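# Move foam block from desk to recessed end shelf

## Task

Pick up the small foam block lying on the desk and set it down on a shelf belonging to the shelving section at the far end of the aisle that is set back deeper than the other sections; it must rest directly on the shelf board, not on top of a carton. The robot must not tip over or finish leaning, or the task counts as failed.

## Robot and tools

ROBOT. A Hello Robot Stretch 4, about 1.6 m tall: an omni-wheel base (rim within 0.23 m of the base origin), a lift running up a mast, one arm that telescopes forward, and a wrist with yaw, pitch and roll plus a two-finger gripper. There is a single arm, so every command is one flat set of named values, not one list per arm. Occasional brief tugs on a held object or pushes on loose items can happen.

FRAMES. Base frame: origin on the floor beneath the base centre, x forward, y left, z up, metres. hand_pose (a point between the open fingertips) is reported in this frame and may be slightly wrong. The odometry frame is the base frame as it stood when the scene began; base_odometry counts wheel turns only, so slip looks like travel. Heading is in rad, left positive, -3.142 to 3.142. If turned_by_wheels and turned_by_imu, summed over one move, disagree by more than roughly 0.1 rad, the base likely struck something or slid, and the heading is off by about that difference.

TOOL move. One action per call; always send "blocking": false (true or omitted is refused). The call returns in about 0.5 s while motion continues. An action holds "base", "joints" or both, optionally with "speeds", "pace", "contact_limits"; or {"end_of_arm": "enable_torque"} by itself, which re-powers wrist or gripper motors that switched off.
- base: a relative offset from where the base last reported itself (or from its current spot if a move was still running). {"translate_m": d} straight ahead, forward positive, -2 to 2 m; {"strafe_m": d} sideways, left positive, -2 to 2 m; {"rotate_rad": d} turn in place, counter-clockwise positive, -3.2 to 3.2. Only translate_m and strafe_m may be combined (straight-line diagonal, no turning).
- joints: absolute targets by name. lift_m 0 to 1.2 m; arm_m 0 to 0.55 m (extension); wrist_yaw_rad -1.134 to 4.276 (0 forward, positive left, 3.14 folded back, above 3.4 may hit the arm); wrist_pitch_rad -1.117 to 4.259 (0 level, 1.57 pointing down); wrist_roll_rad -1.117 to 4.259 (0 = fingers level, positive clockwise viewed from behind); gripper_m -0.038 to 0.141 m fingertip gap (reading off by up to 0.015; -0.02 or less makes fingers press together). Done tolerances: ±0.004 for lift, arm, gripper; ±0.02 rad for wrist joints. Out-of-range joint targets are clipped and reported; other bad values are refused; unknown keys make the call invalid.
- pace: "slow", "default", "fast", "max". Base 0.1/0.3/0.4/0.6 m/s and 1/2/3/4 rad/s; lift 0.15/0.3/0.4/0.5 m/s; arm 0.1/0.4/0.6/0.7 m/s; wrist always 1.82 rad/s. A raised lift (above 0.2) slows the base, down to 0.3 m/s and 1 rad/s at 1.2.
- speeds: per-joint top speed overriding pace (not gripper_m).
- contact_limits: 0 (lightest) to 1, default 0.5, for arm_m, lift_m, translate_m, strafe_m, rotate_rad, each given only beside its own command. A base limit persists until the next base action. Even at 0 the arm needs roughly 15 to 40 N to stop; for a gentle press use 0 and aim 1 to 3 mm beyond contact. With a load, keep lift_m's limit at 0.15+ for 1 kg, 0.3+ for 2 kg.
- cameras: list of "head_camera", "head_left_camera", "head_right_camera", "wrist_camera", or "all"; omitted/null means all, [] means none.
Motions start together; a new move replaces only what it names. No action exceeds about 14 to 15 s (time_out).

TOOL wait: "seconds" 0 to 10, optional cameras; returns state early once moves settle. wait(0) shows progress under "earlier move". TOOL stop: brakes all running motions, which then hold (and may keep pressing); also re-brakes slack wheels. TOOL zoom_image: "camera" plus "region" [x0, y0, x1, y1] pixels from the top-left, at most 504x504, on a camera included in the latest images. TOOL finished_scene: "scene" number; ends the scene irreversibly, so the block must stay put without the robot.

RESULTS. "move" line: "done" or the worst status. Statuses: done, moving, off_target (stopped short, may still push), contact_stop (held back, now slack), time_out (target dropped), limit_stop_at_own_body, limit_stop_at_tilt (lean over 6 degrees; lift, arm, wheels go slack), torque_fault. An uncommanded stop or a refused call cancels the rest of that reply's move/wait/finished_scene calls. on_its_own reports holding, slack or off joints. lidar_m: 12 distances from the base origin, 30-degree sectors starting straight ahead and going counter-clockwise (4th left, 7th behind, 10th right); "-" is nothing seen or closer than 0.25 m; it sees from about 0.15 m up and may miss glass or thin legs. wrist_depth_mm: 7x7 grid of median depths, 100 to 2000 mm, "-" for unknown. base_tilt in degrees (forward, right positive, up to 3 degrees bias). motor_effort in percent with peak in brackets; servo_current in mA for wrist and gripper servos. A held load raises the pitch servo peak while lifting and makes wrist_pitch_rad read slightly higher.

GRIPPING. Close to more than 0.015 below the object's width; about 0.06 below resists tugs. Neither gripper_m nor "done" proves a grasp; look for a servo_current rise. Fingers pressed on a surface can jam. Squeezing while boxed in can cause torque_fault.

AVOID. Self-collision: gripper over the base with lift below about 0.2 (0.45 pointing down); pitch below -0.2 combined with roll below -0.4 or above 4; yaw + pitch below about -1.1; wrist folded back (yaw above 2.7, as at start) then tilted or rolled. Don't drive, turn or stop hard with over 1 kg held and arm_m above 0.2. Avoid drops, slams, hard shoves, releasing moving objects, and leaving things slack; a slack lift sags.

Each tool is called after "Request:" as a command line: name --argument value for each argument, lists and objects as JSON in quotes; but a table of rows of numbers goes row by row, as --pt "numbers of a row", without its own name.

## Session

Request:
move --blocking false --joints '{"lift_m": 0.8, "gripper_m": 0.13}' --pace "fast" --cameras '["head_camera", "head_left_camera", "head_right_camera"]'

Scene clock: 0.50 s.
move: moving
base_odometry: x=+0.000 y=+0.000 heading=+0.000
turned_by_wheels: +0.000
turned_by_imu: +0.000
base_tilt: forward=+0.2 right=+1.3
lidar_m: 1.83 1.83 2.12 1.03 1.03 1.24 1.86 1.87 1.19 1.09 1.06 1.20
base_status: not commanded
joint_positions: lift_m=+0.311 arm_m=+0.002 wrist_yaw_rad=+3.068 wrist_pitch_rad=+0.002 wrist_roll_rad=+0.000 gripper_m=+0.076
joint_status: lift_m moving; gripper_m moving
measured_speeds: translate_m=+0.000 strafe_m=+0.000 rotate_rad=+0.000 lift_m=+0.248 arm_m=+0.000 wrist_yaw_rad=+0.000 wrist_pitch_rad=+0.000 wrist_roll_rad=+0.000
motor_effort: lift_m=+27(27) arm_m=-4(4) wheel_0=+0(0) wheel_1=-1(1) wheel_2=+0(0)
servo_current: wrist_yaw_rad=33(39) wrist_pitch_rad=39(46) wrist_roll_rad=26(33) gripper_m=78(78)
hand_pose: x=-0.1080 y=+0.1084 z=+0.4887 quat_wxyz=(+0.037, -0.001, +0.000, +0.999) (m; base frame)
wrist_depth_mm: - 138 - - - - - / 114 139 - - - - - / 115 140 291 - - - - / 137 167 - - - - - / - 1863 - - - - - / 1499 1430 200 1661 196 1661 1430 / 1118 1098 1205 148 1160 1098 1182
pictures: head_camera, head_left_camera, head_right_camera

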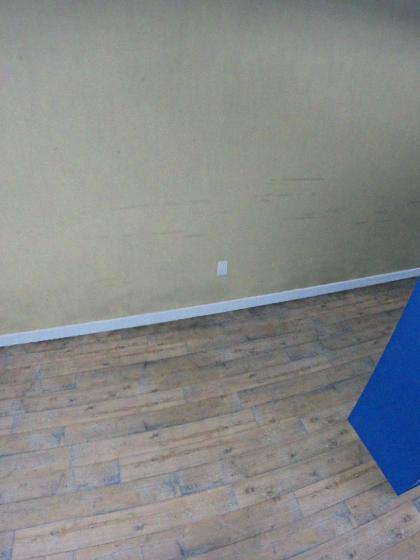

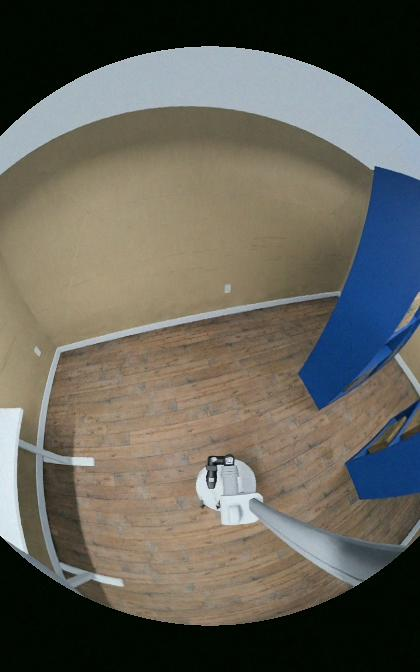

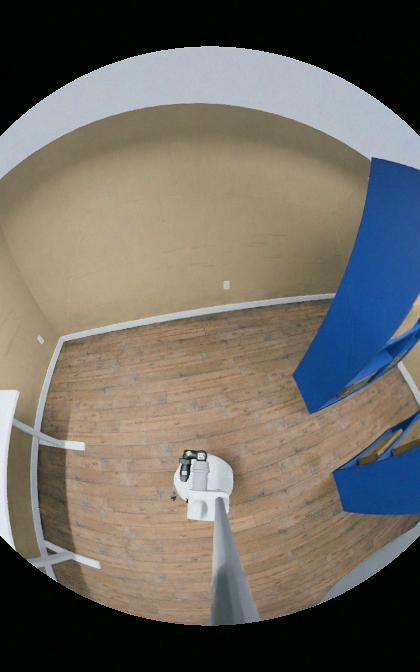

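Request:
move --blocking false --base '{"rotate_rad": 1.75}' --joints '{"lift_m": 0.88, "wrist_yaw_rad": 0.0}' --pace "fast" --cameras '[]'

Request:
wait --seconds 1 --cameras '[]'

Request:
move --blocking false --joints '{"wrist_pitch_rad": 0.4}' --cameras '[]'

Request:
wait --seconds 2.5 --cameras '["head_camera", "wrist_camera"]'

Request:
zoom_image --camera "head_camera" --region '[90, 180, 330, 340]'

Scene clock: 8.90 s.
earlier move: done
move: moving
base_odometry: x=+0.000 y=+0.000 heading=+0.288
turned_by_wheels: +0.288
turned_by_imu: +0.282
base_tilt: forward=+0.2 right=+1.3
lidar_m: 1.83 1.93 1.08 1.03 1.11 1.92 1.84 1.97 1.08 1.05 1.08 1.89
base_status: rotate_rad moving
joint_positions: lift_m=+0.859 arm_m=+0.002 wrist_yaw_rad=+2.412 wrist_pitch_rad=+0.002 wrist_roll_rad=+0.000 gripper_m=+0.130
joint_status: lift_m moving; wrist_yaw_rad moving; the others done
measured_speeds: translate_m=+0.002 strafe_m=-0.001 rotate_rad=+1.094 lift_m=+0.152 arm_m=+0.000 wrist_yaw_rad=-1.806 wrist_pitch_rad=+0.000 wrist_roll_rad=+0.000
motor_effort: lift_m=+25(27) arm_m=-4(4) wheel_0=-7(8) wheel_1=-6(7) wheel_2=-7(8)
servo_current: wrist_yaw_rad=65(117) wrist_pitch_rad=33(52) wrist_roll_rad=33(33) gripper_m=46(52)
hand_pose: x=+0.0164 y=+0.2574 z=+1.0366 quat_wxyz=(+0.357, -0.001, +0.000, +0.934) (m; base frame)
wrist_depth_mm: - - - - - - - / - - - - - - - / - - - - - - - / - - - - - - - / - - - - 1229 - - / - 187 - - 195 - - / - - - 109 - - -
pictures: none
No camera images: "cameras" was empty.

Scene clock: 9.90 s.
earlier move: moving
base_odometry: x=+0.000 y=+0.000 heading=+1.669
turned_by_wheels: +1.382
turned_by_imu: +1.364
base_tilt: forward=+0.3 right=+1.4
lidar_m: 1.03 1.06 1.34 1.85 1.89 1.11 1.07 1.06 2.03 1.81 1.84 1.14
base_status: rotate_rad moving
joint_positions: lift_m=+0.880 arm_m=+0.002 wrist_yaw_rad=+0.613 wrist_pitch_rad=+0.002 wrist_roll_rad=+0.000 gripper_m=+0.130
joint_status: lift_m moving; wrist_yaw_rad moving; the others done
measured_speeds: translate_m=-0.001 strafe_m=+0.001 rotate_rad=+0.632 lift_m=+0.000 arm_m=+0.000 wrist_yaw_rad=-1.780 wrist_pitch_rad=+0.000 wrist_roll_rad=+0.000
motor_effort: lift_m=+23(27) arm_m=-4(4) wheel_0=-2(8) wheel_1=+0(8) wheel_2=+0(10)
servo_current: wrist_yaw_rad=104(124) wrist_pitch_rad=52(52) wrist_roll_rad=33(33) gripper_m=52(52)
hand_pose: x=+0.4593 y=+0.0944 z=+1.0573 quat_wxyz=(+0.953, +0.000, +0.001, +0.302) (m; base frame)
wrist_depth_mm: - - - - - - - / - - - - - - - / - - - - - - - / - - - - - - - / - - 1756 - - - - / - 193 181 - 194 - - / - - - - - - -
wait: 1.00 s; no rest
pictures: none
No camera images: "cameras" was empty.

Scene clock: 10.40 s.
move: moving
base_odometry: x=+0.000 y=+0.000 heading=+1.750
turned_by_wheels: +0.080
turned_by_imu: +0.079
base_tilt: forward=+0.4 right=+1.4
lidar_m: 1.03 1.07 1.42 1.83 1.92 1.07 1.08 1.05 1.97 1.81 1.88 1.10
base_status: rotate_rad moving
joint_positions: lift_m=+0.880 arm_m=+0.002 wrist_yaw_rad=+0.004 wrist_pitch_rad=+0.396 wrist_roll_rad=+0.000 gripper_m=+0.130
joint_status: lift_m moving; wrist_yaw_rad moving; wrist_pitch_rad moving
measured_speeds: translate_m=+0.000 strafe_m=+0.000 rotate_rad=+0.000 lift_m=+0.000 arm_m=+0.000 wrist_yaw_rad=-0.018 wrist_pitch_rad=+0.196 wrist_roll_rad=+0.000
motor_effort: lift_m=+23(25) arm_m=-4(4) wheel_0=-3(4) wheel_1=-1(2) wheel_2=+2(2)
servo_current: wrist_yaw_rad=7(117) wrist_pitch_rad=33(65) wrist_roll_rad=26(33) gripper_m=46(52)
hand_pose: x=+0.4395 y=-0.0864 z=+0.9465 quat_wxyz=(+0.980, +0.000, +0.197, +0.002) (m; base frame)
wrist_depth_mm: - - - - - - - / - - - - - - - / - - - - - - - / - - - - - - - / - - - 1808 1863 1921 1983 / 1499 195 1618 1576 202 1618 1618 / 1308 1255 1336 - 1397 1336 1366
pictures: none
No camera images: "cameras" was empty.

Scene clock: 11.07 s.
earlier move: done
base_odometry: x=+0.000 y=+0.000 heading=+1.750
turned_by_wheels: +0.000
turned_by_imu: +0.000
base_tilt: forward=+0.3 right=+1.3
lidar_m: 1.04 1.07 1.43 1.86 1.92 1.09 1.08 1.06 1.96 1.83 1.87 1.12
base_status: done
joint_positions: lift_m=+0.880 arm_m=+0.002 wrist_yaw_rad=+0.003 wrist_pitch_rad=+0.400 wrist_roll_rad=+0.000 gripper_m=+0.130
joint_status: all done
measured_speeds: all 0
motor_effort: lift_m=+23(25) arm_m=-4(4) wheel_0=-3(4) wheel_1=-2(2) wheel_2=+0(2)
servo_current: wrist_yaw_rad=39(117) wrist_pitch_rad=33(65) wrist_roll_rad=26(39) gripper_m=46(52)
hand_pose: x=+0.4391 y=-0.0865 z=+0.9457 quat_wxyz=(+0.980, +0.000, +0.198, +0.002) (m; base frame)
wrist_depth_mm: - - - - - - - / - - - - - - - / - - - - - - - / - - - 1308 - - - / - 1808 1863 1756 1808 1921 1983 / 1499 194 1537 1576 202 1576 1618 / 1308 1255 1308 - 1366 1336 1366
wait: 0.67 of 2.5 s (the move ended)
pictures: head_camera, wrist_camera
camera_calibration:
wrist_camera: T_world_to_cam=[[-0.0239087, -0.997989, 0.0586986, -0.15408], [-0.409541, -0.043785, -0.91124, 1.09081], [0.911978, -0.0458261, -0.407671, 0.210741], [0, 0, 0, 1]] pos_world=[0.250859, -0.0963511, 1.08895]

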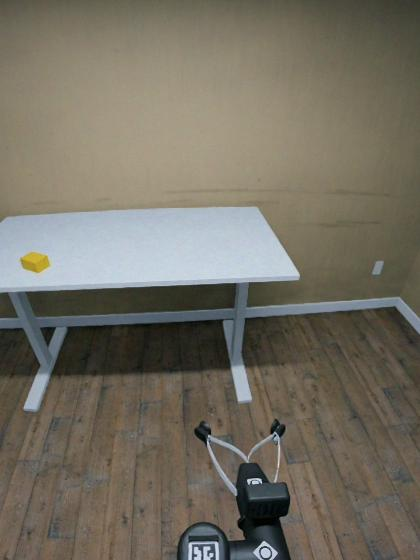

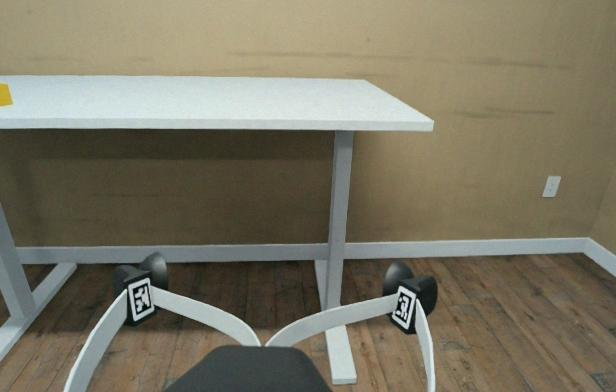

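Scaled by 2.100 from the camera's 420x560 image, which has a finer 1200x1600 frame.

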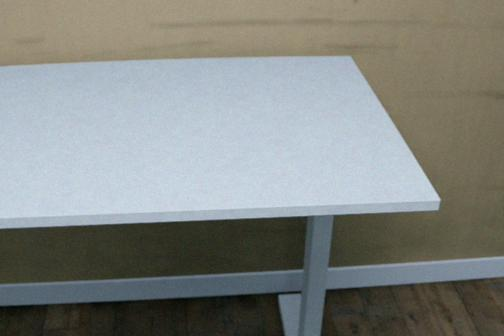

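Request:
zoom_image --camera "head_camera" --region '[0, 220, 80, 310]'

Scaled by 5.600 from the camera's 420x560 image, which has a finer 1200x1600 frame.

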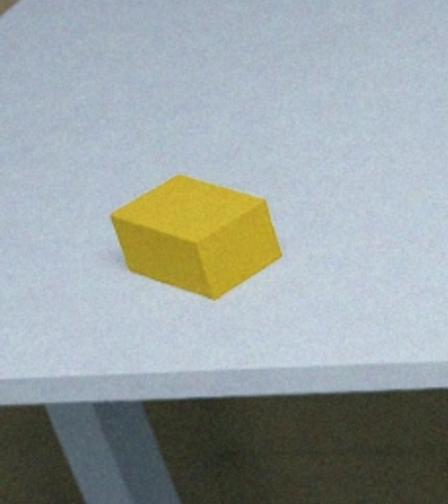

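Request:
move --blocking false --base '{"rotate_rad": 0.436}' --joints '{"lift_m": 1.0, "wrist_yaw_rad": 0.703}' --cameras '[]'

Request:
wait --seconds 1.2 --cameras '[]'

Request:
move --blocking false --base '{"translate_m": 0.61, "strafe_m": 0.033}' --joints '{"arm_m": 0.24}' --pace "fast" --cameras '[]'

Request:
wait --seconds 3.5 --cameras '["head_camera", "wrist_camera"]'

Scene clock: 81.90 s.
move: moving
base_odometry: x=+0.000 y=+0.000 heading=+2.004
turned_by_wheels: +0.254
turned_by_imu: +0.250
base_tilt: forward=+0.4 right=+1.3
lidar_m: 1.04 1.17 1.86 1.85 1.26 1.06 1.06 1.13 1.85 1.83 2.03 1.04
base_status: rotate_rad moving
joint_positions: lift_m=+0.919 arm_m=+0.002 wrist_yaw_rad=+0.580 wrist_pitch_rad=+0.400 wrist_roll_rad=+0.000 gripper_m=+0.130
joint_status: lift_m moving; wrist_yaw_rad moving
measured_speeds: translate_m=+0.000 strafe_m=-0.002 rotate_rad=+0.905 lift_m=+0.148 arm_m=+0.000 wrist_yaw_rad=+1.384 wrist_pitch_rad=+0.000 wrist_roll_rad=+0.000
motor_effort: lift_m=+26(26) arm_m=-4(4) wheel_0=-6(7) wheel_1=-4(8) wheel_2=-5(8)
servo_current: wrist_yaw_rad=59(124) wrist_pitch_rad=52(52) wrist_roll_rad=26(33) gripper_m=46(46)
hand_pose: x=+0.4433 y=+0.0725 z=+0.9848 quat_wxyz=(+0.939, -0.057, +0.190, +0.280) (m; base frame)
wrist_depth_mm: 1499 - - - - - - / 1537 - - - - - - / 1618 - - - - - - / 1863 - - - - - - / 1808 1921 - - 1921 - - / 1576 193 1708 1708 202 1618 - / 1366 1308 1366 - 1397 1366 1397
pictures: none
No camera images: "cameras" was empty.

Scene clock: 82.93 s.
earlier move: done
base_odometry: x=+0.000 y=+0.000 heading=+2.185
turned_by_wheels: +0.181
turned_by_imu: +0.179
base_tilt: forward=+0.3 right=+1.3
lidar_m: 1.04 1.32 1.85 1.89 1.13 1.07 1.06 2.02 1.84 1.83 2.02 1.03
base_status: done
joint_positions: lift_m=+1.000 arm_m=+0.002 wrist_yaw_rad=+0.700 wrist_pitch_rad=+0.400 wrist_roll_rad=+0.000 gripper_m=+0.130
joint_status: all done
measured_speeds: all 0
motor_effort: lift_m=+24(26) arm_m=-4(4) wheel_0=-2(7) wheel_1=-3(8) wheel_2=-1(8)
servo_current: wrist_yaw_rad=39(124) wrist_pitch_rad=46(52) wrist_roll_rad=26(39) gripper_m=39(52)
hand_pose: x=+0.4327 y=+0.1042 z=+1.0656 quat_wxyz=(+0.921, -0.068, +0.187, +0.336) (m; base frame)
wrist_depth_mm: - - 1708 - - - - / 1397 - 1808 - - - - / 1499 - 1921 - - - - / 1618 - - - - - - / 1708 - - - - - - / 1661 195 1756 1756 202 1808 - / 1397 1366 1499 - 1499 1464 1464
wait: 1.03 of 1.2 s (the move ended)
pictures: none
No camera images: "cameras" was empty.

Scene clock: 83.43 s.
move: moving
base_odometry: x=-0.024 y=+0.031 heading=+2.186
turned_by_wheels: +0.000
turned_by_imu: +0.000
base_tilt: forward=+0.3 right=+1.4
lidar_m: 1.02 1.27 1.82 1.87 1.16 1.10 1.11 2.04 1.86 1.88 1.13 1.00
base_status: translate_m moving; strafe_m moving
joint_positions: lift_m=+1.000 arm_m=+0.081 wrist_yaw_rad=+0.700 wrist_pitch_rad=+0.400 wrist_roll_rad=+0.000 gripper_m=+0.130
joint_status: arm_m moving
measured_speeds: translate_m=+0.148 strafe_m=+0.007 rotate_rad=-0.002 lift_m=+0.000 arm_m=+0.297 wrist_yaw_rad=+0.000 wrist_pitch_rad=+0.000 wrist_roll_rad=+0.000
motor_effort: lift_m=+24(24) arm_m=+7(10) wheel_0=+7(7) wheel_1=+7(7) wheel_2=-10(11)
servo_current: wrist_yaw_rad=33(39) wrist_pitch_rad=52(52) wrist_roll_rad=26(33) gripper_m=46(59)
hand_pose: x=+0.5111 y=+0.1042 z=+1.0656 quat_wxyz=(+0.921, -0.068, +0.187, +0.336) (m; base frame)
wrist_depth_mm: - - 1618 - - - - / - - 1756 - - - - / - - 1863 - - - - / 1499 - - - - - - / 1537 - - - - - - / 1708 193 1756 1756 202 1756 - / 1464 1366 1464 - 1464 1499 1430
pictures: none
No camera images: "cameras" was empty.

Scene clock: 86.10 s.
earlier move: done
base_odometry: x=-0.379 y=+0.479 heading=+2.186
turned_by_wheels: +0.000
turned_by_imu: -0.001
base_tilt: forward=+0.4 right=+1.3
lidar_m: 0.49 0.61 1.58 1.62 2.02 1.56 1.68 2.28 2.08 0.87 0.54 0.49
base_status: done
joint_positions: lift_m=+1.000 arm_m=+0.240 wrist_yaw_rad=+0.700 wrist_pitch_rad=+0.400 wrist_roll_rad=+0.000 gripper_m=+0.130
joint_status: all done
measured_speeds: all 0
motor_effort: lift_m=+24(24) arm_m=+6(10) wheel_0=+3(8) wheel_1=+3(8) wheel_2=+0(11)
servo_current: wrist_yaw_rad=33(46) wrist_pitch_rad=46(52) wrist_roll_rad=26(33) gripper_m=52(59)
hand_pose: x=+0.6702 y=+0.1042 z=+1.0656 quat_wxyz=(+0.921, -0.068, +0.187, +0.336) (m; base frame)
wrist_depth_mm: 1138 - - - - - - / 1160 - - - - - - / 1255 - - - - - - / 1336 - - - - - - / 1397 535 - - - - - / - 192 - 178 195 - - / 1430 1366 - 109 - - -
wait: 2.67 of 3.5 s (the move ended)
pictures: head_camera, wrist_camera
camera_calibration:
wrist_camera: T_world_to_cam=[[0.621665, -0.781081, 0.0587045, -0.420572], [-0.286308, -0.296354, -0.911154, 1.24669], [0.729082, 0.549625, -0.407862, 0.118384], [0, 0, 0, 1]] pos_world=[0.532081, -0.0241044, 1.2089]

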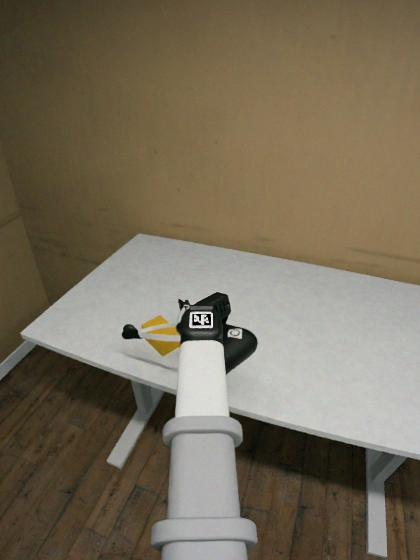

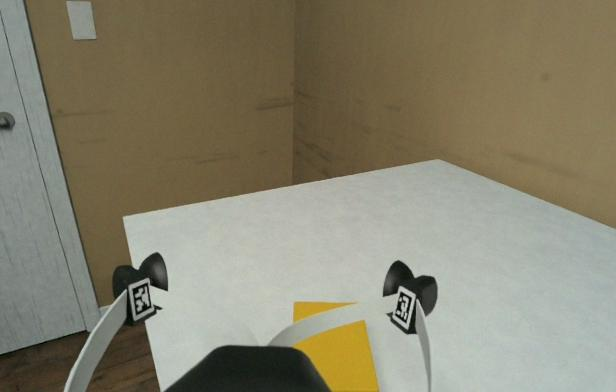

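Request:
move --joints '{"arm_m": 0.316}' --blocking false --cameras '[]'

Request:
wait --seconds 2 --cameras '[]'

Request:
move --joints '{"lift_m": 0.886}' --contact_limits '{"lift_m": 0.2}' --blocking false --cameras '[]'

Request:
wait --seconds 3 --cameras '["wrist_camera", "head_camera"]'

Scene clock: 136.63 s.
move: moving
base_odometry: x=-0.379 y=+0.479 heading=+2.186
turned_by_wheels: +0.000
turned_by_imu: -0.001
base_tilt: forward=+0.2 right=+1.2
lidar_m: 0.50 0.62 1.57 1.65 2.01 1.57 1.67 2.32 2.08 0.84 0.53 0.49
base_status: not commanded
joint_positions: lift_m=+1.000 arm_m=+0.290 wrist_yaw_rad=+0.700 wrist_pitch_rad=+0.400 wrist_roll_rad=+0.000 gripper_m=+0.130
joint_status: arm_m moving
measured_speeds: translate_m=+0.000 strafe_m=+0.000 rotate_rad=+0.000 lift_m=+0.000 arm_m=+0.151 wrist_yaw_rad=+0.000 wrist_pitch_rad=+0.000 wrist_roll_rad=+0.000
motor_effort: lift_m=+24(24) arm_m=+7(11) wheel_0=+3(3) wheel_1=+2(3) wheel_2=+0(0)
servo_current: wrist_yaw_rad=39(46) wrist_pitch_rad=46(46) wrist_roll_rad=33(33) gripper_m=52(52)
hand_pose: x=+0.7203 y=+0.1042 z=+1.0656 quat_wxyz=(+0.921, -0.068, +0.187, +0.336) (m; base frame)
wrist_depth_mm: 1138 - - - - - - / - - - - - - - / 1160 - - - - - - / 1229 - - - - - - / 1397 480 - - - - - / 1430 189 - - 195 - - / 1430 - - - - - -
pictures: none
No camera images: "cameras" was empty.

Scene clock: 137.30 s.
earlier move: done
base_odometry: x=-0.379 y=+0.479 heading=+2.186
turned_by_wheels: +0.000
turned_by_imu: +0.000
base_tilt: forward=+0.4 right=+1.3
lidar_m: 0.49 0.61 1.59 1.62 2.03 1.58 1.67 2.31 2.08 0.86 0.54 0.49
base_status: not commanded
joint_positions: lift_m=+1.000 arm_m=+0.316 wrist_yaw_rad=+0.700 wrist_pitch_rad=+0.400 wrist_roll_rad=+0.000 gripper_m=+0.130
joint_status: all done
measured_speeds: all 0
motor_effort: lift_m=+24(24) arm_m=+7(11) wheel_0=+3(3) wheel_1=+2(3) wheel_2=+0(0)
servo_current: wrist_yaw_rad=39(46) wrist_pitch_rad=52(52) wrist_roll_rad=26(33) gripper_m=52(52)
hand_pose: x=+0.7462 y=+0.1042 z=+1.0656 quat_wxyz=(+0.921, -0.068, +0.187, +0.336) (m; base frame)
wrist_depth_mm: 1138 - - - - - - / - - - - - - - / 1205 - - - - - - / 1255 - - - - - - / 1366 - - - - - - / 1397 189 - - 194 - - / 1397 - - - - - -
wait: 0.67 of 2 s (the move ended)
pictures: none
No camera images: "cameras" was empty.

Scene clock: 137.80 s.
move: moving
base_odometry: x=-0.379 y=+0.479 heading=+2.186
turned_by_wheels: +0.000
turned_by_imu: +0.000
base_tilt: forward=+0.5 right=+1.4
lidar_m: 0.51 0.60 1.60 1.63 2.03 1.58 1.67 2.31 2.08 0.88 0.54 0.49
base_status: not commanded
joint_positions: lift_m=+0.961 arm_m=+0.316 wrist_yaw_rad=+0.700 wrist_pitch_rad=+0.400 wrist_roll_rad=+0.000 gripper_m=+0.130
joint_status: lift_m moving
measured_speeds: translate_m=+0.000 strafe_m=+0.000 rotate_rad=+0.000 lift_m=-0.149 arm_m=+0.000 wrist_yaw_rad=+0.000 wrist_pitch_rad=+0.000 wrist_roll_rad=+0.000
motor_effort: lift_m=+12(22) arm_m=+7(7) wheel_0=+3(3) wheel_1=+3(3) wheel_2=+0(0)
servo_current: wrist_yaw_rad=39(46) wrist_pitch_rad=59(59) wrist_roll_rad=26(33) gripper_m=39(52)
contact_limits: lift_m 0.2
hand_pose: x=+0.7462 y=+0.1042 z=+1.0271 quat_wxyz=(+0.921, -0.068, +0.187, +0.336) (m; base frame)
wrist_depth_mm: - - - - - - - / - - - - - - - / 1205 - - - - - - / 1281 - - - - - - / 1336 - - - - - - / - 188 - 178 194 - - / 1336 - - - - - -
pictures: none
No camera images: "cameras" was empty.

Scene clock: 138.80 s.
earlier move: done
base_odometry: x=-0.379 y=+0.479 heading=+2.186
turned_by_wheels: +0.000
turned_by_imu: +0.000
base_tilt: forward=+0.2 right=+1.4
lidar_m: 0.51 0.62 1.57 1.63 2.01 1.59 1.68 2.31 2.08 0.86 0.54 0.48
base_status: not commanded
joint_positions: lift_m=+0.886 arm_m=+0.316 wrist_yaw_rad=+0.700 wrist_pitch_rad=+0.400 wrist_roll_rad=+0.000 gripper_m=+0.130
joint_status: all done
measured_speeds: all 0
motor_effort: lift_m=+15(22) arm_m=+6(7) wheel_0=+3(3) wheel_1=+3(3) wheel_2=+0(0)
servo_current: wrist_yaw_rad=33(46) wrist_pitch_rad=46(59) wrist_roll_rad=33(33) gripper_m=46(52)
contact_limits: lift_m 0.2
hand_pose: x=+0.7462 y=+0.1042 z=+0.9524 quat_wxyz=(+0.921, -0.068, +0.187, +0.336) (m; base frame)
wrist_depth_mm: - - - - - - - / - - - - - - - / 1160 - - - - - - / 1255 - - - - - - / - - 244 245 - - - / - 188 196 197 194 - - / - - - 109 - - -
wait: 1.00 of 3 s (the move ended)
pictures: head_camera, wrist_camera
camera_calibration:
wrist_camera: T_world_to_cam=[[0.621665, -0.781081, 0.0587042, -0.461155], [-0.286308, -0.296354, -0.911154, 1.16526], [0.729082, 0.549625, -0.407862, 0.0168023], [0, 0, 0, 1]] pos_world=[0.608057, -0.0241044, 1.09566]

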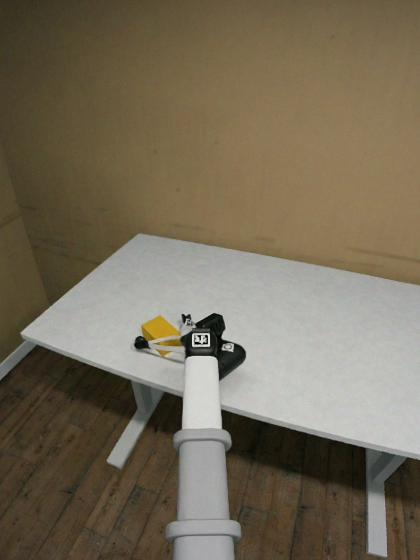

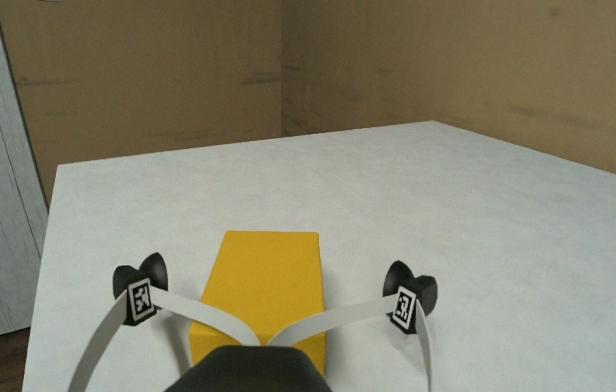

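Request:
move --joints '{"lift_m": 0.874}' --contact_limits '{"lift_m": 0.15}' --blocking false --cameras '[]'

Request:
wait --seconds 1 --cameras '[]'

Request:
move --joints '{"gripper_m": 0.012}' --blocking false --cameras '[]'

Request:
wait --seconds 1.8 --cameras '["wrist_camera"]'

Scene clock: 153.57 s.
move: moving
base_odometry: x=-0.379 y=+0.479 heading=+2.186
turned_by_wheels: +0.000
turned_by_imu: -0.001
base_tilt: forward=+0.3 right=+1.4
lidar_m: 0.49 0.61 1.57 1.63 2.02 1.57 1.65 2.32 2.08 0.85 0.55 0.48
base_status: not commanded
joint_positions: lift_m=+0.874 arm_m=+0.316 wrist_yaw_rad=+0.700 wrist_pitch_rad=+0.400 wrist_roll_rad=+0.000 gripper_m=+0.130
joint_status: lift_m moving
measured_speeds: all 0
motor_effort: lift_m=+13(15) arm_m=+7(7) wheel_0=+3(3) wheel_1=+2(3) wheel_2=+0(0)
servo_current: wrist_yaw_rad=46(46) wrist_pitch_rad=39(46) wrist_roll_rad=33(33) gripper_m=39(52)
contact_limits: lift_m 0.15
hand_pose: x=+0.7462 y=+0.1042 z=+0.9404 quat_wxyz=(+0.921, -0.068, +0.187, +0.336) (m; base frame)
wrist_depth_mm: - - - - - - - / - - - - - - - / 1229 - - - - - - / 1229 - - - - - - / - - 227 229 - - - / - 185 190 183 194 - - / - - - 109 - - -
pictures: none
No camera images: "cameras" was empty.

Scene clock: 153.77 s.
earlier move: done
base_odometry: x=-0.379 y=+0.479 heading=+2.186
turned_by_wheels: +0.000
turned_by_imu: +0.000
base_tilt: forward=+0.4 right=+1.3
lidar_m: 0.48 0.61 1.60 1.63 2.02 1.58 1.66 2.31 2.08 0.85 0.55 0.48
base_status: not commanded
joint_positions: lift_m=+0.874 arm_m=+0.316 wrist_yaw_rad=+0.700 wrist_pitch_rad=+0.400 wrist_roll_rad=+0.000 gripper_m=+0.130
joint_status: all done
measured_speeds: all 0
motor_effort: lift_m=+13(15) arm_m=+7(7) wheel_0=+3(3) wheel_1=+2(3) wheel_2=+0(0)
servo_current: wrist_yaw_rad=52(52) wrist_pitch_rad=39(46) wrist_roll_rad=20(39) gripper_m=46(52)
contact_limits: lift_m 0.15
hand_pose: x=+0.7462 y=+0.1042 z=+0.9404 quat_wxyz=(+0.921, -0.068, +0.187, +0.336) (m; base frame)
wrist_depth_mm: - - - - - - - / - - - - - - - / 1205 - - - - - - / 1229 - - - - - - / - - 228 229 - - - / - 185 188 183 194 - - / - - - 109 - - -
wait: 0.20 of 1 s (the move ended)
pictures: none
No camera images: "cameras" was empty.

Scene clock: 154.27 s.
move: moving
base_odometry: x=-0.379 y=+0.479 heading=+2.186
turned_by_wheels: +0.000
turned_by_imu: +0.000
base_tilt: forward=+0.4 right=+1.4
lidar_m: 0.51 0.63 1.60 1.61 2.02 1.57 1.65 2.31 2.06 0.85 0.53 0.48
base_status: not commanded
joint_positions: lift_m=+0.874 arm_m=+0.316 wrist_yaw_rad=+0.700 wrist_pitch_rad=+0.400 wrist_roll_rad=+0.000 gripper_m=+0.116
joint_status: gripper_m moving
measured_speeds: translate_m=+0.000 strafe_m=+0.000 rotate_rad=+0.000 lift_m=+0.000 arm_m=+0.000 wrist_yaw_rad=+0.002 wrist_pitch_rad=+0.000 wrist_roll_rad=+0.000
motor_effort: lift_m=+13(14) arm_m=+7(7) wheel_0=+3(3) wheel_1=+3(3) wheel_2=+0(0)
servo_current: wrist_yaw_rad=33(39) wrist_pitch_rad=39(52) wrist_roll_rad=26(39) gripper_m=72(91)
contact_limits: lift_m 0.15
hand_pose: x=+0.7462 y=+0.1042 z=+0.9404 quat_wxyz=(+0.921, -0.068, +0.187, +0.336) (m; base frame)
wrist_depth_mm: - - - - - - - / - - - - - - - / 1182 - - - - - - / 1255 - - - - - - / - - 225 228 - - - / - 186 181 183 193 - - / - - 178 - - - -
pictures: none
No camera images: "cameras" was empty.

Scene clock: 155.80 s.
earlier move: done
base_odometry: x=-0.379 y=+0.479 heading=+2.186
turned_by_wheels: +0.000
turned_by_imu: +0.000
base_tilt: forward=+0.4 right=+1.2
lidar_m: 0.49 0.62 1.58 1.64 2.03 1.57 1.67 2.31 2.08 0.88 0.54 0.48
base_status: not commanded
joint_positions: lift_m=+0.874 arm_m=+0.316 wrist_yaw_rad=+0.700 wrist_pitch_rad=+0.400 wrist_roll_rad=+0.000 gripper_m=+0.013
joint_status: all done
measured_speeds: all 0
motor_effort: lift_m=+14(14) arm_m=+7(7) wheel_0=+3(3) wheel_1=+3(3) wheel_2=+0(0)
servo_current: wrist_yaw_rad=46(46) wrist_pitch_rad=39(59) wrist_roll_rad=39(39) gripper_m=111(260)
contact_limits: lift_m 0.15
hand_pose: x=+0.7462 y=+0.1042 z=+0.9404 quat_wxyz=(+0.921, -0.068, +0.187, +0.336) (m; base frame)
wrist_depth_mm: - - - - - - - / - - - - - - - / 1182 - - - - - - / 1255 - - - - - - / - - 207 210 - - - / - 173 169 176 181 - - / - - - 139 - - -
wait: 1.53 of 1.8 s (the move ended)
pictures: wrist_camera
camera_calibration:
wrist_camera: T_world_to_cam=[[0.621885, -0.780905, 0.0587062, -0.460564], [-0.286272, -0.296473, -0.911127, 1.15432], [0.728908, 0.54981, -0.407924, 0.0120718], [0, 0, 0, 1]] pos_world=[0.608069, -0.0240693, 1.08369]

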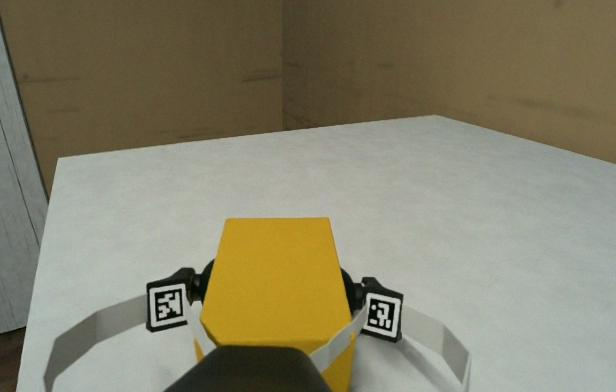

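Request:
move --joints '{"lift_m": 1.0}' --blocking false --cameras '[]'

Request:
wait --seconds 1.2 --cameras '["wrist_camera"]'

Request:
move --joints '{"arm_m": 0.02, "wrist_yaw_rad": 0.0}' --base '{"rotate_rad": 2.777}' --blocking false --cameras '[]'

Request:
wait --seconds 5 --cameras '["head_camera", "head_left_camera", "head_right_camera"]'

Scene clock: 174.67 s.
move: moving
base_odometry: x=-0.379 y=+0.479 heading=+2.186
turned_by_wheels: +0.000
turned_by_imu: -0.001
base_tilt: forward=+0.4 right=+1.4
lidar_m: 0.50 0.61 1.59 1.62 2.03 1.57 1.67 2.32 2.07 0.88 0.55 0.49
base_status: not commanded
joint_positions: lift_m=+0.913 arm_m=+0.316 wrist_yaw_rad=+0.700 wrist_pitch_rad=+0.400 wrist_roll_rad=+0.000 gripper_m=+0.013
joint_status: lift_m moving
measured_speeds: translate_m=+0.000 strafe_m=+0.000 rotate_rad=+0.000 lift_m=+0.149 arm_m=+0.000 wrist_yaw_rad=+0.000 wrist_pitch_rad=+0.000 wrist_roll_rad=+0.000
motor_effort: lift_m=+26(26) arm_m=+6(7) wheel_0=+3(3) wheel_1=+2(2) wheel_2=+0(0)
servo_current: wrist_yaw_rad=39(46) wrist_pitch_rad=46(52) wrist_roll_rad=33(33) gripper_m=117(124)
hand_pose: x=+0.7461 y=+0.1042 z=+0.9787 quat_wxyz=(+0.921, -0.068, +0.187, +0.336) (m; base frame)
wrist_depth_mm: - - - - - - - / - - - - - - - / 1205 - - - - - - / 1255 - - - - - - / - - 208 210 - - - / - 173 169 176 180 - - / 1229 - - 139 - - -
pictures: none
No camera images: "cameras" was empty.

Scene clock: 175.73 s.
earlier move: done
base_odometry: x=-0.379 y=+0.479 heading=+2.186
turned_by_wheels: +0.000
turned_by_imu: +0.000
base_tilt: forward=+0.3 right=+1.5
lidar_m: 0.50 0.61 1.58 1.63 2.01 1.58 1.66 2.32 2.07 0.87 0.53 0.48
base_status: not commanded
joint_positions: lift_m=+1.000 arm_m=+0.316 wrist_yaw_rad=+0.700 wrist_pitch_rad=+0.400 wrist_roll_rad=+0.000 gripper_m=+0.013
joint_status: all done
measured_speeds: all 0
motor_effort: lift_m=+24(27) arm_m=+6(7) wheel_0=+3(3) wheel_1=+2(3) wheel_2=+0(0)
servo_current: wrist_yaw_rad=39(46) wrist_pitch_rad=33(52) wrist_roll_rad=33(33) gripper_m=117(130)
hand_pose: x=+0.7461 y=+0.1042 z=+1.0655 quat_wxyz=(+0.921, -0.068, +0.187, +0.336) (m; base frame)
wrist_depth_mm: 1118 - - - - - - / - - - - - - - / 1205 - - - - - - / 1255 - - - - - - / 1336 - 208 209 - - - / 1397 174 168 176 180 - - / 1336 - - 140 - - -
wait: 1.07 of 1.2 s (the move ended)
pictures: wrist_camera
camera_calibration:
wrist_camera: T_world_to_cam=[[0.621889, -0.780901, 0.0587088, -0.46792], [-0.28634, -0.29653, -0.911087, 1.26836], [0.728878, 0.549784, -0.408012, 0.0632525], [0, 0, 0, 1]] pos_world=[0.608074, -0.0240674, 1.20887]

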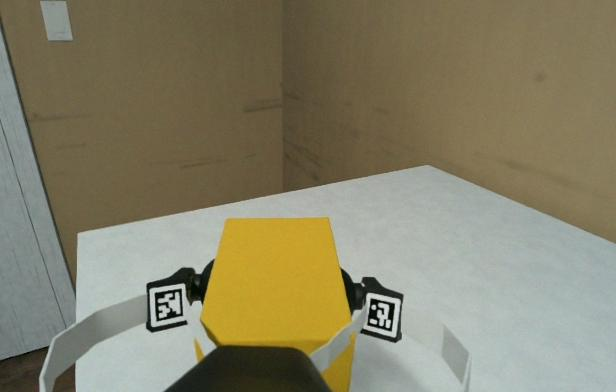

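Scene clock: 176.23 s.
move: moving
base_odometry: x=-0.379 y=+0.479 heading=+2.394
turned_by_wheels: +0.208
turned_by_imu: +0.205
base_tilt: forward=+0.2 right=+1.4
lidar_m: 0.51 0.73 1.58 1.69 1.62 1.58 1.66 2.14 2.08 0.67 0.51 0.49
base_status: rotate_rad moving
joint_positions: lift_m=+1.000 arm_m=+0.264 wrist_yaw_rad=+0.122 wrist_pitch_rad=+0.400 wrist_roll_rad=+0.000 gripper_m=+0.013
joint_status: arm_m moving; wrist_yaw_rad moving
measured_speeds: translate_m=+0.000 strafe_m=+0.000 rotate_rad=+0.796 lift_m=+0.000 arm_m=-0.198 wrist_yaw_rad=-1.374 wrist_pitch_rad=+0.000 wrist_roll_rad=+0.000
motor_effort: lift_m=+24(24) arm_m=-7(8) wheel_0=-7(7) wheel_1=-6(9) wheel_2=-7(7)
servo_current: wrist_yaw_rad=65(130) wrist_pitch_rad=39(52) wrist_roll_rad=26(33) gripper_m=111(124)
hand_pose: x=+0.7090 y=-0.0543 z=+1.0655 quat_wxyz=(+0.978, -0.012, +0.198, +0.060) (m; base frame)
wrist_depth_mm: - - - - - - - / - - - - - - - / - - - - - - - / - - - - - - - / - - 208 209 - - - / - 174 168 176 180 - - / - - - 139 - - -
pictures: none
No camera images: "cameras" was empty.

Scene clock: 178.80 s.
earlier move: done
base_odometry: x=-0.379 y=+0.479 heading=-1.321
turned_by_wheels: +2.568
turned_by_imu: +2.535
base_tilt: forward=+0.5 right=+1.4
lidar_m: 1.56 1.65 2.17 2.07 0.72 0.51 0.48 0.53 0.69 1.59 1.66 1.66
base_status: done
joint_positions: lift_m=+1.000 arm_m=+0.020 wrist_yaw_rad=+0.004 wrist_pitch_rad=+0.400 wrist_roll_rad=+0.000 gripper_m=+0.013
joint_status: all done
measured_speeds: all 0
motor_effort: lift_m=+23(24) arm_m=-7(9) wheel_0=-2(8) wheel_1=+0(9) wheel_2=-1(8)
servo_current: wrist_yaw_rad=26(130) wrist_pitch_rad=39(52) wrist_roll_rad=33(39) gripper_m=124(130)
hand_pose: x=+0.4571 y=-0.0865 z=+1.0656 quat_wxyz=(+0.980, +0.000, +0.199, +0.002) (m; base frame)
wrist_depth_mm: - 1464 - - - - - / - 1661 - - - - - / - - - - - - - / 1430 - - - - - - / - - 219 211 - - - / 1661 174 169 176 180 1921 1808 / 1397 1430 153 139 1464 1366 1537
wait: 2.57 of 5 s (the move ended)
pictures: head_camera, head_left_camera, head_right_camera

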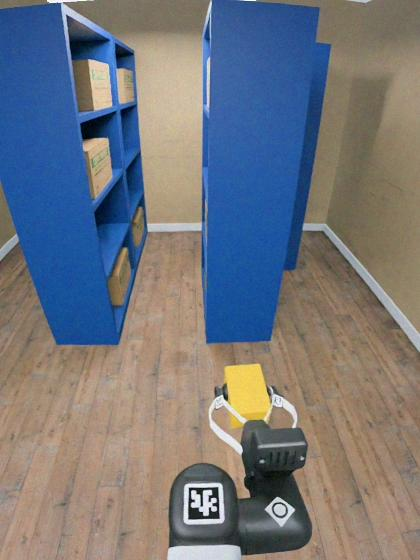

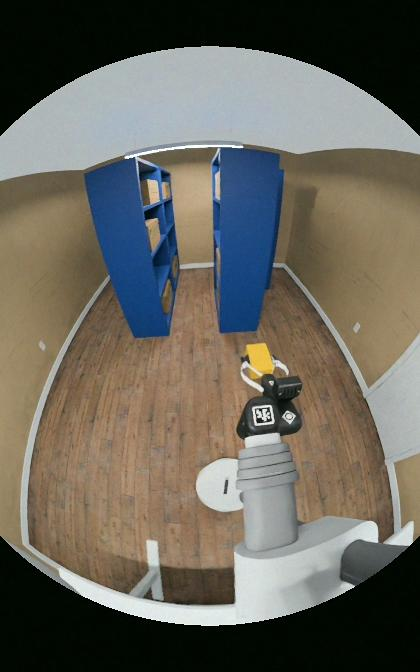

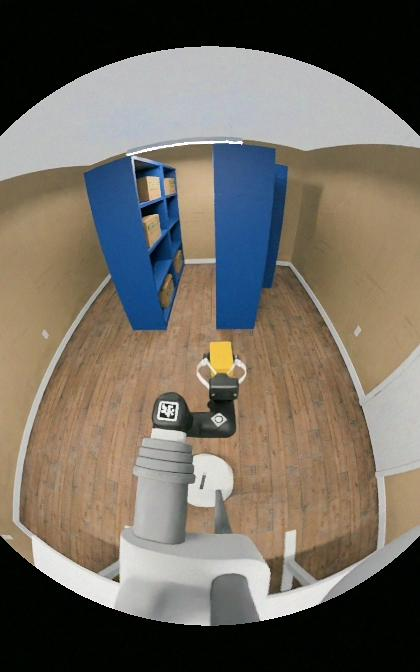

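Request:
move --base '{"rotate_rad": 0.026}' --blocking false --cameras '[]'

Request:
wait --seconds 1 --cameras '[]'

Request:
move --base '{"translate_m": 1.0, "strafe_m": 0.232}' --pace "fast" --blocking false --cameras '[]'

Request:
wait --seconds 5 --cameras '["head_camera", "head_right_camera"]'

Scene clock: 210.87 s.
move: moving
base_odometry: x=-0.379 y=+0.479 heading=-1.295
turned_by_wheels: +0.026
turned_by_imu: +0.024
base_tilt: forward=+0.4 right=+1.5
lidar_m: 1.58 1.66 2.17 2.07 0.71 0.51 0.47 0.54 0.71 1.59 1.66 1.64
base_status: rotate_rad moving
joint_positions: lift_m=+1.000 arm_m=+0.020 wrist_yaw_rad=+0.003 wrist_pitch_rad=+0.400 wrist_roll_rad=+0.000 gripper_m=+0.013
joint_status: not commanded
measured_speeds: all 0
motor_effort: lift_m=+23(23) arm_m=-6(7) wheel_0=-3(4) wheel_1=-2(5) wheel_2=-1(5)
servo_current: wrist_yaw_rad=39(39) wrist_pitch_rad=39(46) wrist_roll_rad=26(33) gripper_m=124(124)
hand_pose: x=+0.4571 y=-0.0865 z=+1.0656 quat_wxyz=(+0.980, +0.000, +0.199, +0.002) (m; base frame)
wrist_depth_mm: - 1366 - - - - - / - 1537 - - - - - / - - - - - - - / - - - - - - - / 1983 - 219 210 - - - / 1661 174 168 177 180 1863 1808 / 1397 1397 153 140 1397 1397 1537
pictures: none
No camera images: "cameras" was empty.

Scene clock: 211.20 s.
earlier move: done
base_odometry: x=-0.379 y=+0.479 heading=-1.295
turned_by_wheels: +0.000
turned_by_imu: +0.000
base_tilt: forward=+0.4 right=+1.3
lidar_m: 1.58 1.66 2.16 2.05 0.71 0.51 0.48 0.52 0.71 1.59 1.69 1.65
base_status: done
joint_positions: lift_m=+1.000 arm_m=+0.020 wrist_yaw_rad=+0.003 wrist_pitch_rad=+0.400 wrist_roll_rad=+0.000 gripper_m=+0.013
joint_status: not commanded
measured_speeds: all 0
motor_effort: lift_m=+23(23) arm_m=-6(7) wheel_0=-3(4) wheel_1=-1(5) wheel_2=-2(5)
servo_current: wrist_yaw_rad=39(46) wrist_pitch_rad=39(52) wrist_roll_rad=26(33) gripper_m=117(130)
hand_pose: x=+0.4571 y=-0.0865 z=+1.0656 quat_wxyz=(+0.980, +0.000, +0.199, +0.002) (m; base frame)
wrist_depth_mm: - 1336 - - - - - / - 1464 - - - - - / - - - - - - - / - - - - - - - / 1983 - 218 210 - - - / 1708 174 169 177 180 1808 1756 / 1397 1430 153 140 1397 1397 1576
wait: 0.33 of 1 s (the move ended)
pictures: none
No camera images: "cameras" was empty.

Scene clock: 211.70 s.
move: moving
base_odometry: x=-0.359 y=+0.444 heading=-1.295
turned_by_wheels: +0.000
turned_by_imu: +0.000
base_tilt: forward=+0.3 right=+1.3
lidar_m: 1.53 1.62 2.14 2.06 0.76 0.56 0.51 0.57 0.79 1.61 1.69 1.60
base_status: translate_m moving; strafe_m moving
joint_positions: lift_m=+1.000 arm_m=+0.020 wrist_yaw_rad=+0.003 wrist_pitch_rad=+0.400 wrist_roll_rad=+0.000 gripper_m=+0.013
joint_status: not commanded
measured_speeds: translate_m=+0.149 strafe_m=+0.034 rotate_rad=-0.001 lift_m=+0.000 arm_m=+0.000 wrist_yaw_rad=+0.000 wrist_pitch_rad=+0.000 wrist_roll_rad=+0.000
motor_effort: lift_m=+23(23) arm_m=-6(6) wheel_0=+3(6) wheel_1=+7(8) wheel_2=-9(11)
servo_current: wrist_yaw_rad=33(39) wrist_pitch_rad=39(52) wrist_roll_rad=26(39) gripper_m=124(124)
hand_pose: x=+0.4570 y=-0.0866 z=+1.0656 quat_wxyz=(+0.980, +0.000, +0.199, +0.002) (m; base frame)
wrist_depth_mm: - 1366 - - - - - / - 1756 - - - - - / - - - - - - - / 1430 - - - - - - / 1983 - 219 209 - - - / 1618 173 169 176 180 1863 1808 / 1366 1430 153 139 1464 1397 1537
pictures: none
No camera images: "cameras" was empty.

Scene clock: 215.80 s.
earlier move: done
base_odometry: x=+0.117 y=-0.420 heading=-1.295
turned_by_wheels: +0.000
turned_by_imu: -0.001
base_tilt: forward=+0.4 right=+1.4
lidar_m: 1.16 0.65 0.85 1.84 1.92 1.53 1.51 1.55 1.91 1.86 0.84 0.66
base_status: done
joint_positions: lift_m=+1.000 arm_m=+0.020 wrist_yaw_rad=+0.003 wrist_pitch_rad=+0.400 wrist_roll_rad=+0.000 gripper_m=+0.013
joint_status: not commanded
measured_speeds: all 0
motor_effort: lift_m=+23(23) arm_m=-6(6) wheel_0=+1(6) wheel_1=+0(9) wheel_2=+2(11)
servo_current: wrist_yaw_rad=33(52) wrist_pitch_rad=39(59) wrist_roll_rad=20(39) gripper_m=117(130)
hand_pose: x=+0.4570 y=-0.0866 z=+1.0656 quat_wxyz=(+0.980, +0.000, +0.199, +0.002) (m; base frame)
wrist_depth_mm: 591 750 - - - - 314 / 597 809 - - - - 332 / 574 759 - - - - 347 / - - - - 1078 387 375 / 1160 - 208 210 1078 410 402 / - 174 168 175 180 - - / - 1078 153 139 788 - -
wait: 4.10 of 5 s (the move ended)
pictures: head_camera, head_right_camera

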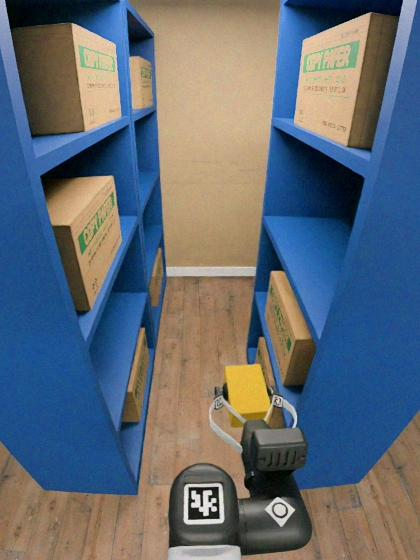

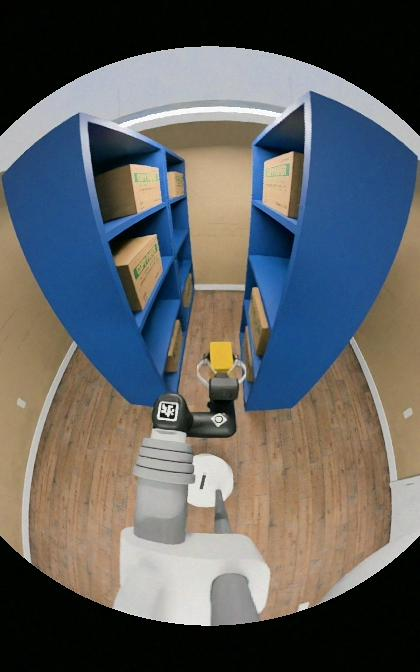

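Request:
move --base '{"translate_m": 1.1, "strafe_m": 0.004}' --pace "fast" --blocking false --cameras '[]'

Request:
wait --seconds 6 --cameras '["head_camera", "head_right_camera"]'

Scene clock: 240.30 s.
move: moving
base_odometry: x=+0.128 y=-0.457 heading=-1.295
turned_by_wheels: +0.000
turned_by_imu: -0.001
base_tilt: forward=+0.2 right=+1.4
lidar_m: 1.16 0.62 0.78 1.84 1.91 1.59 1.56 1.60 1.92 1.86 0.80 0.63
base_status: translate_m moving; strafe_m moving
joint_positions: lift_m=+1.000 arm_m=+0.020 wrist_yaw_rad=+0.003 wrist_pitch_rad=+0.400 wrist_roll_rad=+0.000 gripper_m=+0.013
joint_status: not commanded
measured_speeds: translate_m=+0.148 strafe_m=+0.003 rotate_rad=+0.000 lift_m=+0.000 arm_m=+0.000 wrist_yaw_rad=+0.000 wrist_pitch_rad=+0.000 wrist_roll_rad=+0.000
motor_effort: lift_m=+23(23) arm_m=-6(6) wheel_0=+7(7) wheel_1=+5(6) wheel_2=-10(10)
servo_current: wrist_yaw_rad=39(46) wrist_pitch_rad=39(46) wrist_roll_rad=33(33) gripper_m=117(124)
hand_pose: x=+0.4570 y=-0.0866 z=+1.0656 quat_wxyz=(+0.980, +0.000, +0.199, +0.002) (m; base frame)
wrist_depth_mm: 609 778 1983 - - - 300 / 609 778 - - - - 307 / 591 - - - - - 322 / - - - - - 375 338 / 1160 - 208 209 - 394 368 / - 174 169 176 182 410 394 / - 1042 153 140 768 - -
pictures: none
No camera images: "cameras" was empty.

Scene clock: 245.13 s.
earlier move: done
base_odometry: x=+0.421 y=-1.477 heading=-1.295
turned_by_wheels: +0.000
turned_by_imu: -0.002
base_tilt: forward=+0.3 right=+1.4
lidar_m: 1.15 0.39 0.28 0.26 0.28 0.37 3.43 0.45 0.30 0.28 0.31 0.41
base_status: done
joint_positions: lift_m=+1.000 arm_m=+0.020 wrist_yaw_rad=+0.003 wrist_pitch_rad=+0.400 wrist_roll_rad=+0.000 gripper_m=+0.013
joint_status: not commanded
measured_speeds: all 0
motor_effort: lift_m=+23(23) arm_m=-6(6) wheel_0=+1(8) wheel_1=+0(7) wheel_2=+2(11)
servo_current: wrist_yaw_rad=39(46) wrist_pitch_rad=33(59) wrist_roll_rad=26(33) gripper_m=117(130)
hand_pose: x=+0.4570 y=-0.0866 z=+1.0656 quat_wxyz=(+0.980, +0.000, +0.199, +0.002) (m; base frame)
wrist_depth_mm: - 976 - - - - - / - - - - - - - / - 1078 - - - - - / - - 1205 - - 1205 - / - - 217 209 - 1308 - / - 174 169 176 181 1336 - / - 1042 153 139 1430 1255 1025
wait: 4.83 of 6 s (the move ended)
pictures: head_camera, head_right_camera

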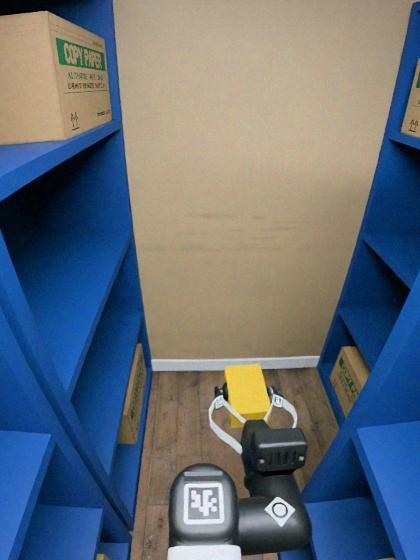

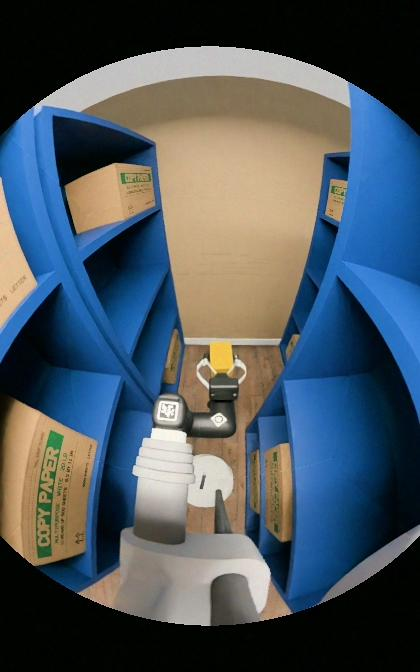

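Request:
move --base '{"translate_m": 0.76, "strafe_m": -0.01}' --pace "fast" --blocking false --cameras '[]'

Request:
wait --seconds 5 --cameras '[]'

Request:
move --base '{"rotate_rad": -1.575}' --blocking false --cameras '[]'

Request:
wait --seconds 4 --cameras '["head_camera", "head_right_camera", "wrist_camera"]'

Scene clock: 264.60 s.
move: moving
base_odometry: x=+0.431 y=-1.515 heading=-1.294
turned_by_wheels: +0.000
turned_by_imu: -0.001
base_tilt: forward=+0.5 right=+1.4
lidar_m: 1.16 0.40 0.27 0.25 0.26 0.40 3.48 0.42 0.28 0.28 0.30 0.43
base_status: translate_m moving; strafe_m moving
joint_positions: lift_m=+1.000 arm_m=+0.020 wrist_yaw_rad=+0.003 wrist_pitch_rad=+0.400 wrist_roll_rad=+0.000 gripper_m=+0.013
joint_status: not commanded
measured_speeds: translate_m=+0.150 strafe_m=-0.001 rotate_rad=+0.003 lift_m=+0.000 arm_m=+0.000 wrist_yaw_rad=+0.000 wrist_pitch_rad=+0.000 wrist_roll_rad=+0.000
motor_effort: lift_m=+23(23) arm_m=-6(6) wheel_0=+7(8) wheel_1=+6(7) wheel_2=-10(11)
servo_current: wrist_yaw_rad=39(52) wrist_pitch_rad=39(52) wrist_roll_rad=20(33) gripper_m=104(124)
hand_pose: x=+0.4570 y=-0.0866 z=+1.0656 quat_wxyz=(+0.980, +0.000, +0.199, +0.002) (m; base frame)
wrist_depth_mm: - 946 - - - - - / - 1025 - - - - - / - 1060 - - - 1098 - / - - - - - 1182 - / - - 206 210 - 1255 - / - 173 169 176 180 - - / - 1060 - 139 1430 1229 1060
pictures: none
No camera images: "cameras" was empty.

Scene clock: 268.30 s.
earlier move: done
base_odometry: x=+0.618 y=-2.211 heading=-1.294
turned_by_wheels: +0.000
turned_by_imu: -0.001
base_tilt: forward=+0.4 right=+1.2
lidar_m: 0.58 0.41 0.30 0.26 0.29 0.44 1.20 0.42 0.45 0.73 0.78 0.63
base_status: done
joint_positions: lift_m=+1.000 arm_m=+0.020 wrist_yaw_rad=+0.003 wrist_pitch_rad=+0.400 wrist_roll_rad=+0.000 gripper_m=+0.013
joint_status: not commanded
measured_speeds: all 0
motor_effort: lift_m=+23(23) arm_m=-6(6) wheel_0=+3(8) wheel_1=+2(7) wheel_2=+2(12)
servo_current: wrist_yaw_rad=33(52) wrist_pitch_rad=46(52) wrist_roll_rad=26(33) gripper_m=124(130)
hand_pose: x=+0.4570 y=-0.0866 z=+1.0656 quat_wxyz=(+0.980, +0.000, +0.199, +0.002) (m; base frame)
wrist_depth_mm: - - - - - - - / - - - - - - - / - - - - - - - / - - - - - - - / - - 207 210 - - - / - 174 169 176 180 - - / - - - 139 - - -
wait: 3.70 of 5 s (the move ended)
pictures: none
No camera images: "cameras" was empty.

Scene clock: 268.80 s.
move: moving
base_odometry: x=+0.618 y=-2.211 heading=-1.504
turned_by_wheels: -0.210
turned_by_imu: -0.207
base_tilt: forward=+0.2 right=+1.5
lidar_m: 0.59 0.56 0.32 0.28 0.29 0.34 0.69 0.54 0.44 0.72 0.74 0.67
base_status: rotate_rad moving
joint_positions: lift_m=+1.000 arm_m=+0.020 wrist_yaw_rad=+0.003 wrist_pitch_rad=+0.400 wrist_roll_rad=+0.000 gripper_m=+0.013
joint_status: not commanded
measured_speeds: translate_m=-0.001 strafe_m=-0.002 rotate_rad=-0.804 lift_m=+0.000 arm_m=+0.000 wrist_yaw_rad=+0.000 wrist_pitch_rad=+0.000 wrist_roll_rad=+0.000
motor_effort: lift_m=+23(23) arm_m=-6(6) wheel_0=+6(7) wheel_1=+6(7) wheel_2=+6(7)
servo_current: wrist_yaw_rad=39(39) wrist_pitch_rad=39(46) wrist_roll_rad=26(33) gripper_m=124(130)
hand_pose: x=+0.4570 y=-0.0866 z=+1.0656 quat_wxyz=(+0.980, +0.000, +0.199, +0.002) (m; base frame)
wrist_depth_mm: - - - - - - - / - - - - - - - / - - - - - - - / - - - - - - - / - - 208 209 - - - / - 173 168 176 180 - - / - - - 140 - - -
pictures: none
No camera images: "cameras" was empty.

Scene clock: 270.60 s.
earlier move: done
base_odometry: x=+0.619 y=-2.211 heading=-2.869
turned_by_wheels: -1.365
turned_by_imu: -1.348
base_tilt: forward=+0.3 right=+1.5
lidar_m: 0.73 0.77 0.63 0.57 0.40 0.29 0.27 0.31 0.42 1.18 0.42 0.44
base_status: done
joint_positions: lift_m=+1.000 arm_m=+0.020 wrist_yaw_rad=+0.003 wrist_pitch_rad=+0.400 wrist_roll_rad=+0.000 gripper_m=+0.013
joint_status: not commanded
measured_speeds: all 0
motor_effort: lift_m=+23(23) arm_m=-6(6) wheel_0=+4(7) wheel_1=+2(9) wheel_2=+2(8)
servo_current: wrist_yaw_rad=26(46) wrist_pitch_rad=33(52) wrist_roll_rad=33(33) gripper_m=124(130)
hand_pose: x=+0.4570 y=-0.0866 z=+1.0656 quat_wxyz=(+0.980, +0.000, +0.199, +0.002) (m; base frame)
wrist_depth_mm: - - - - - 407 343 / 891 - - - - 404 325 / - - - - - 404 343 / - - - - - 424 324 / - - 207 209 - 402 336 / - 173 169 176 180 397 319 / - - - 139 668 370 330
wait: 1.80 of 4 s (the move ended)
pictures: head_camera, head_right_camera, wrist_camera
camera_calibration:
wrist_camera: T_world_to_cam=[[-0.0241662, -0.997983, 0.0587091, -0.160658], [-0.409908, -0.0436709, -0.911081, 1.20742], [0.911807, -0.0460827, -0.408026, 0.243733], [0, 0, 0, 1]] pos_world=[0.268811, -0.0963729, 1.20894]

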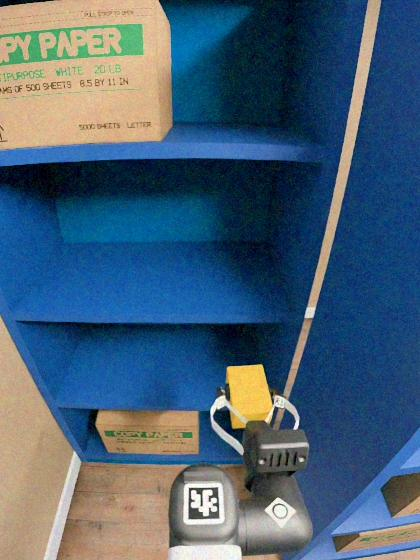

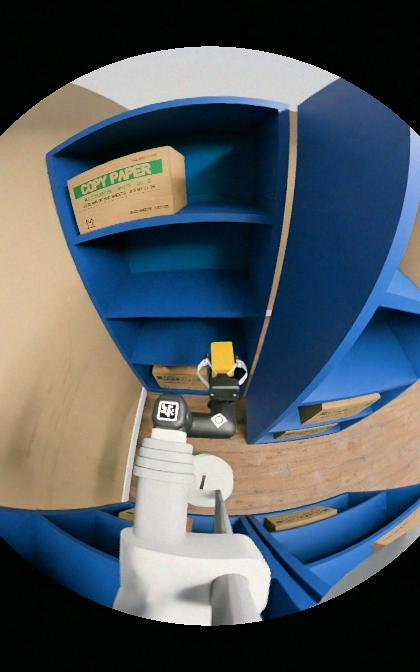

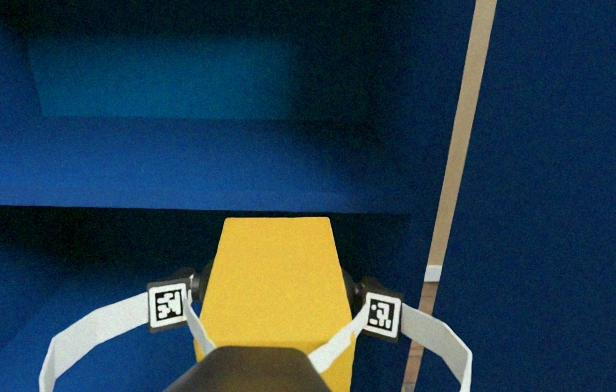

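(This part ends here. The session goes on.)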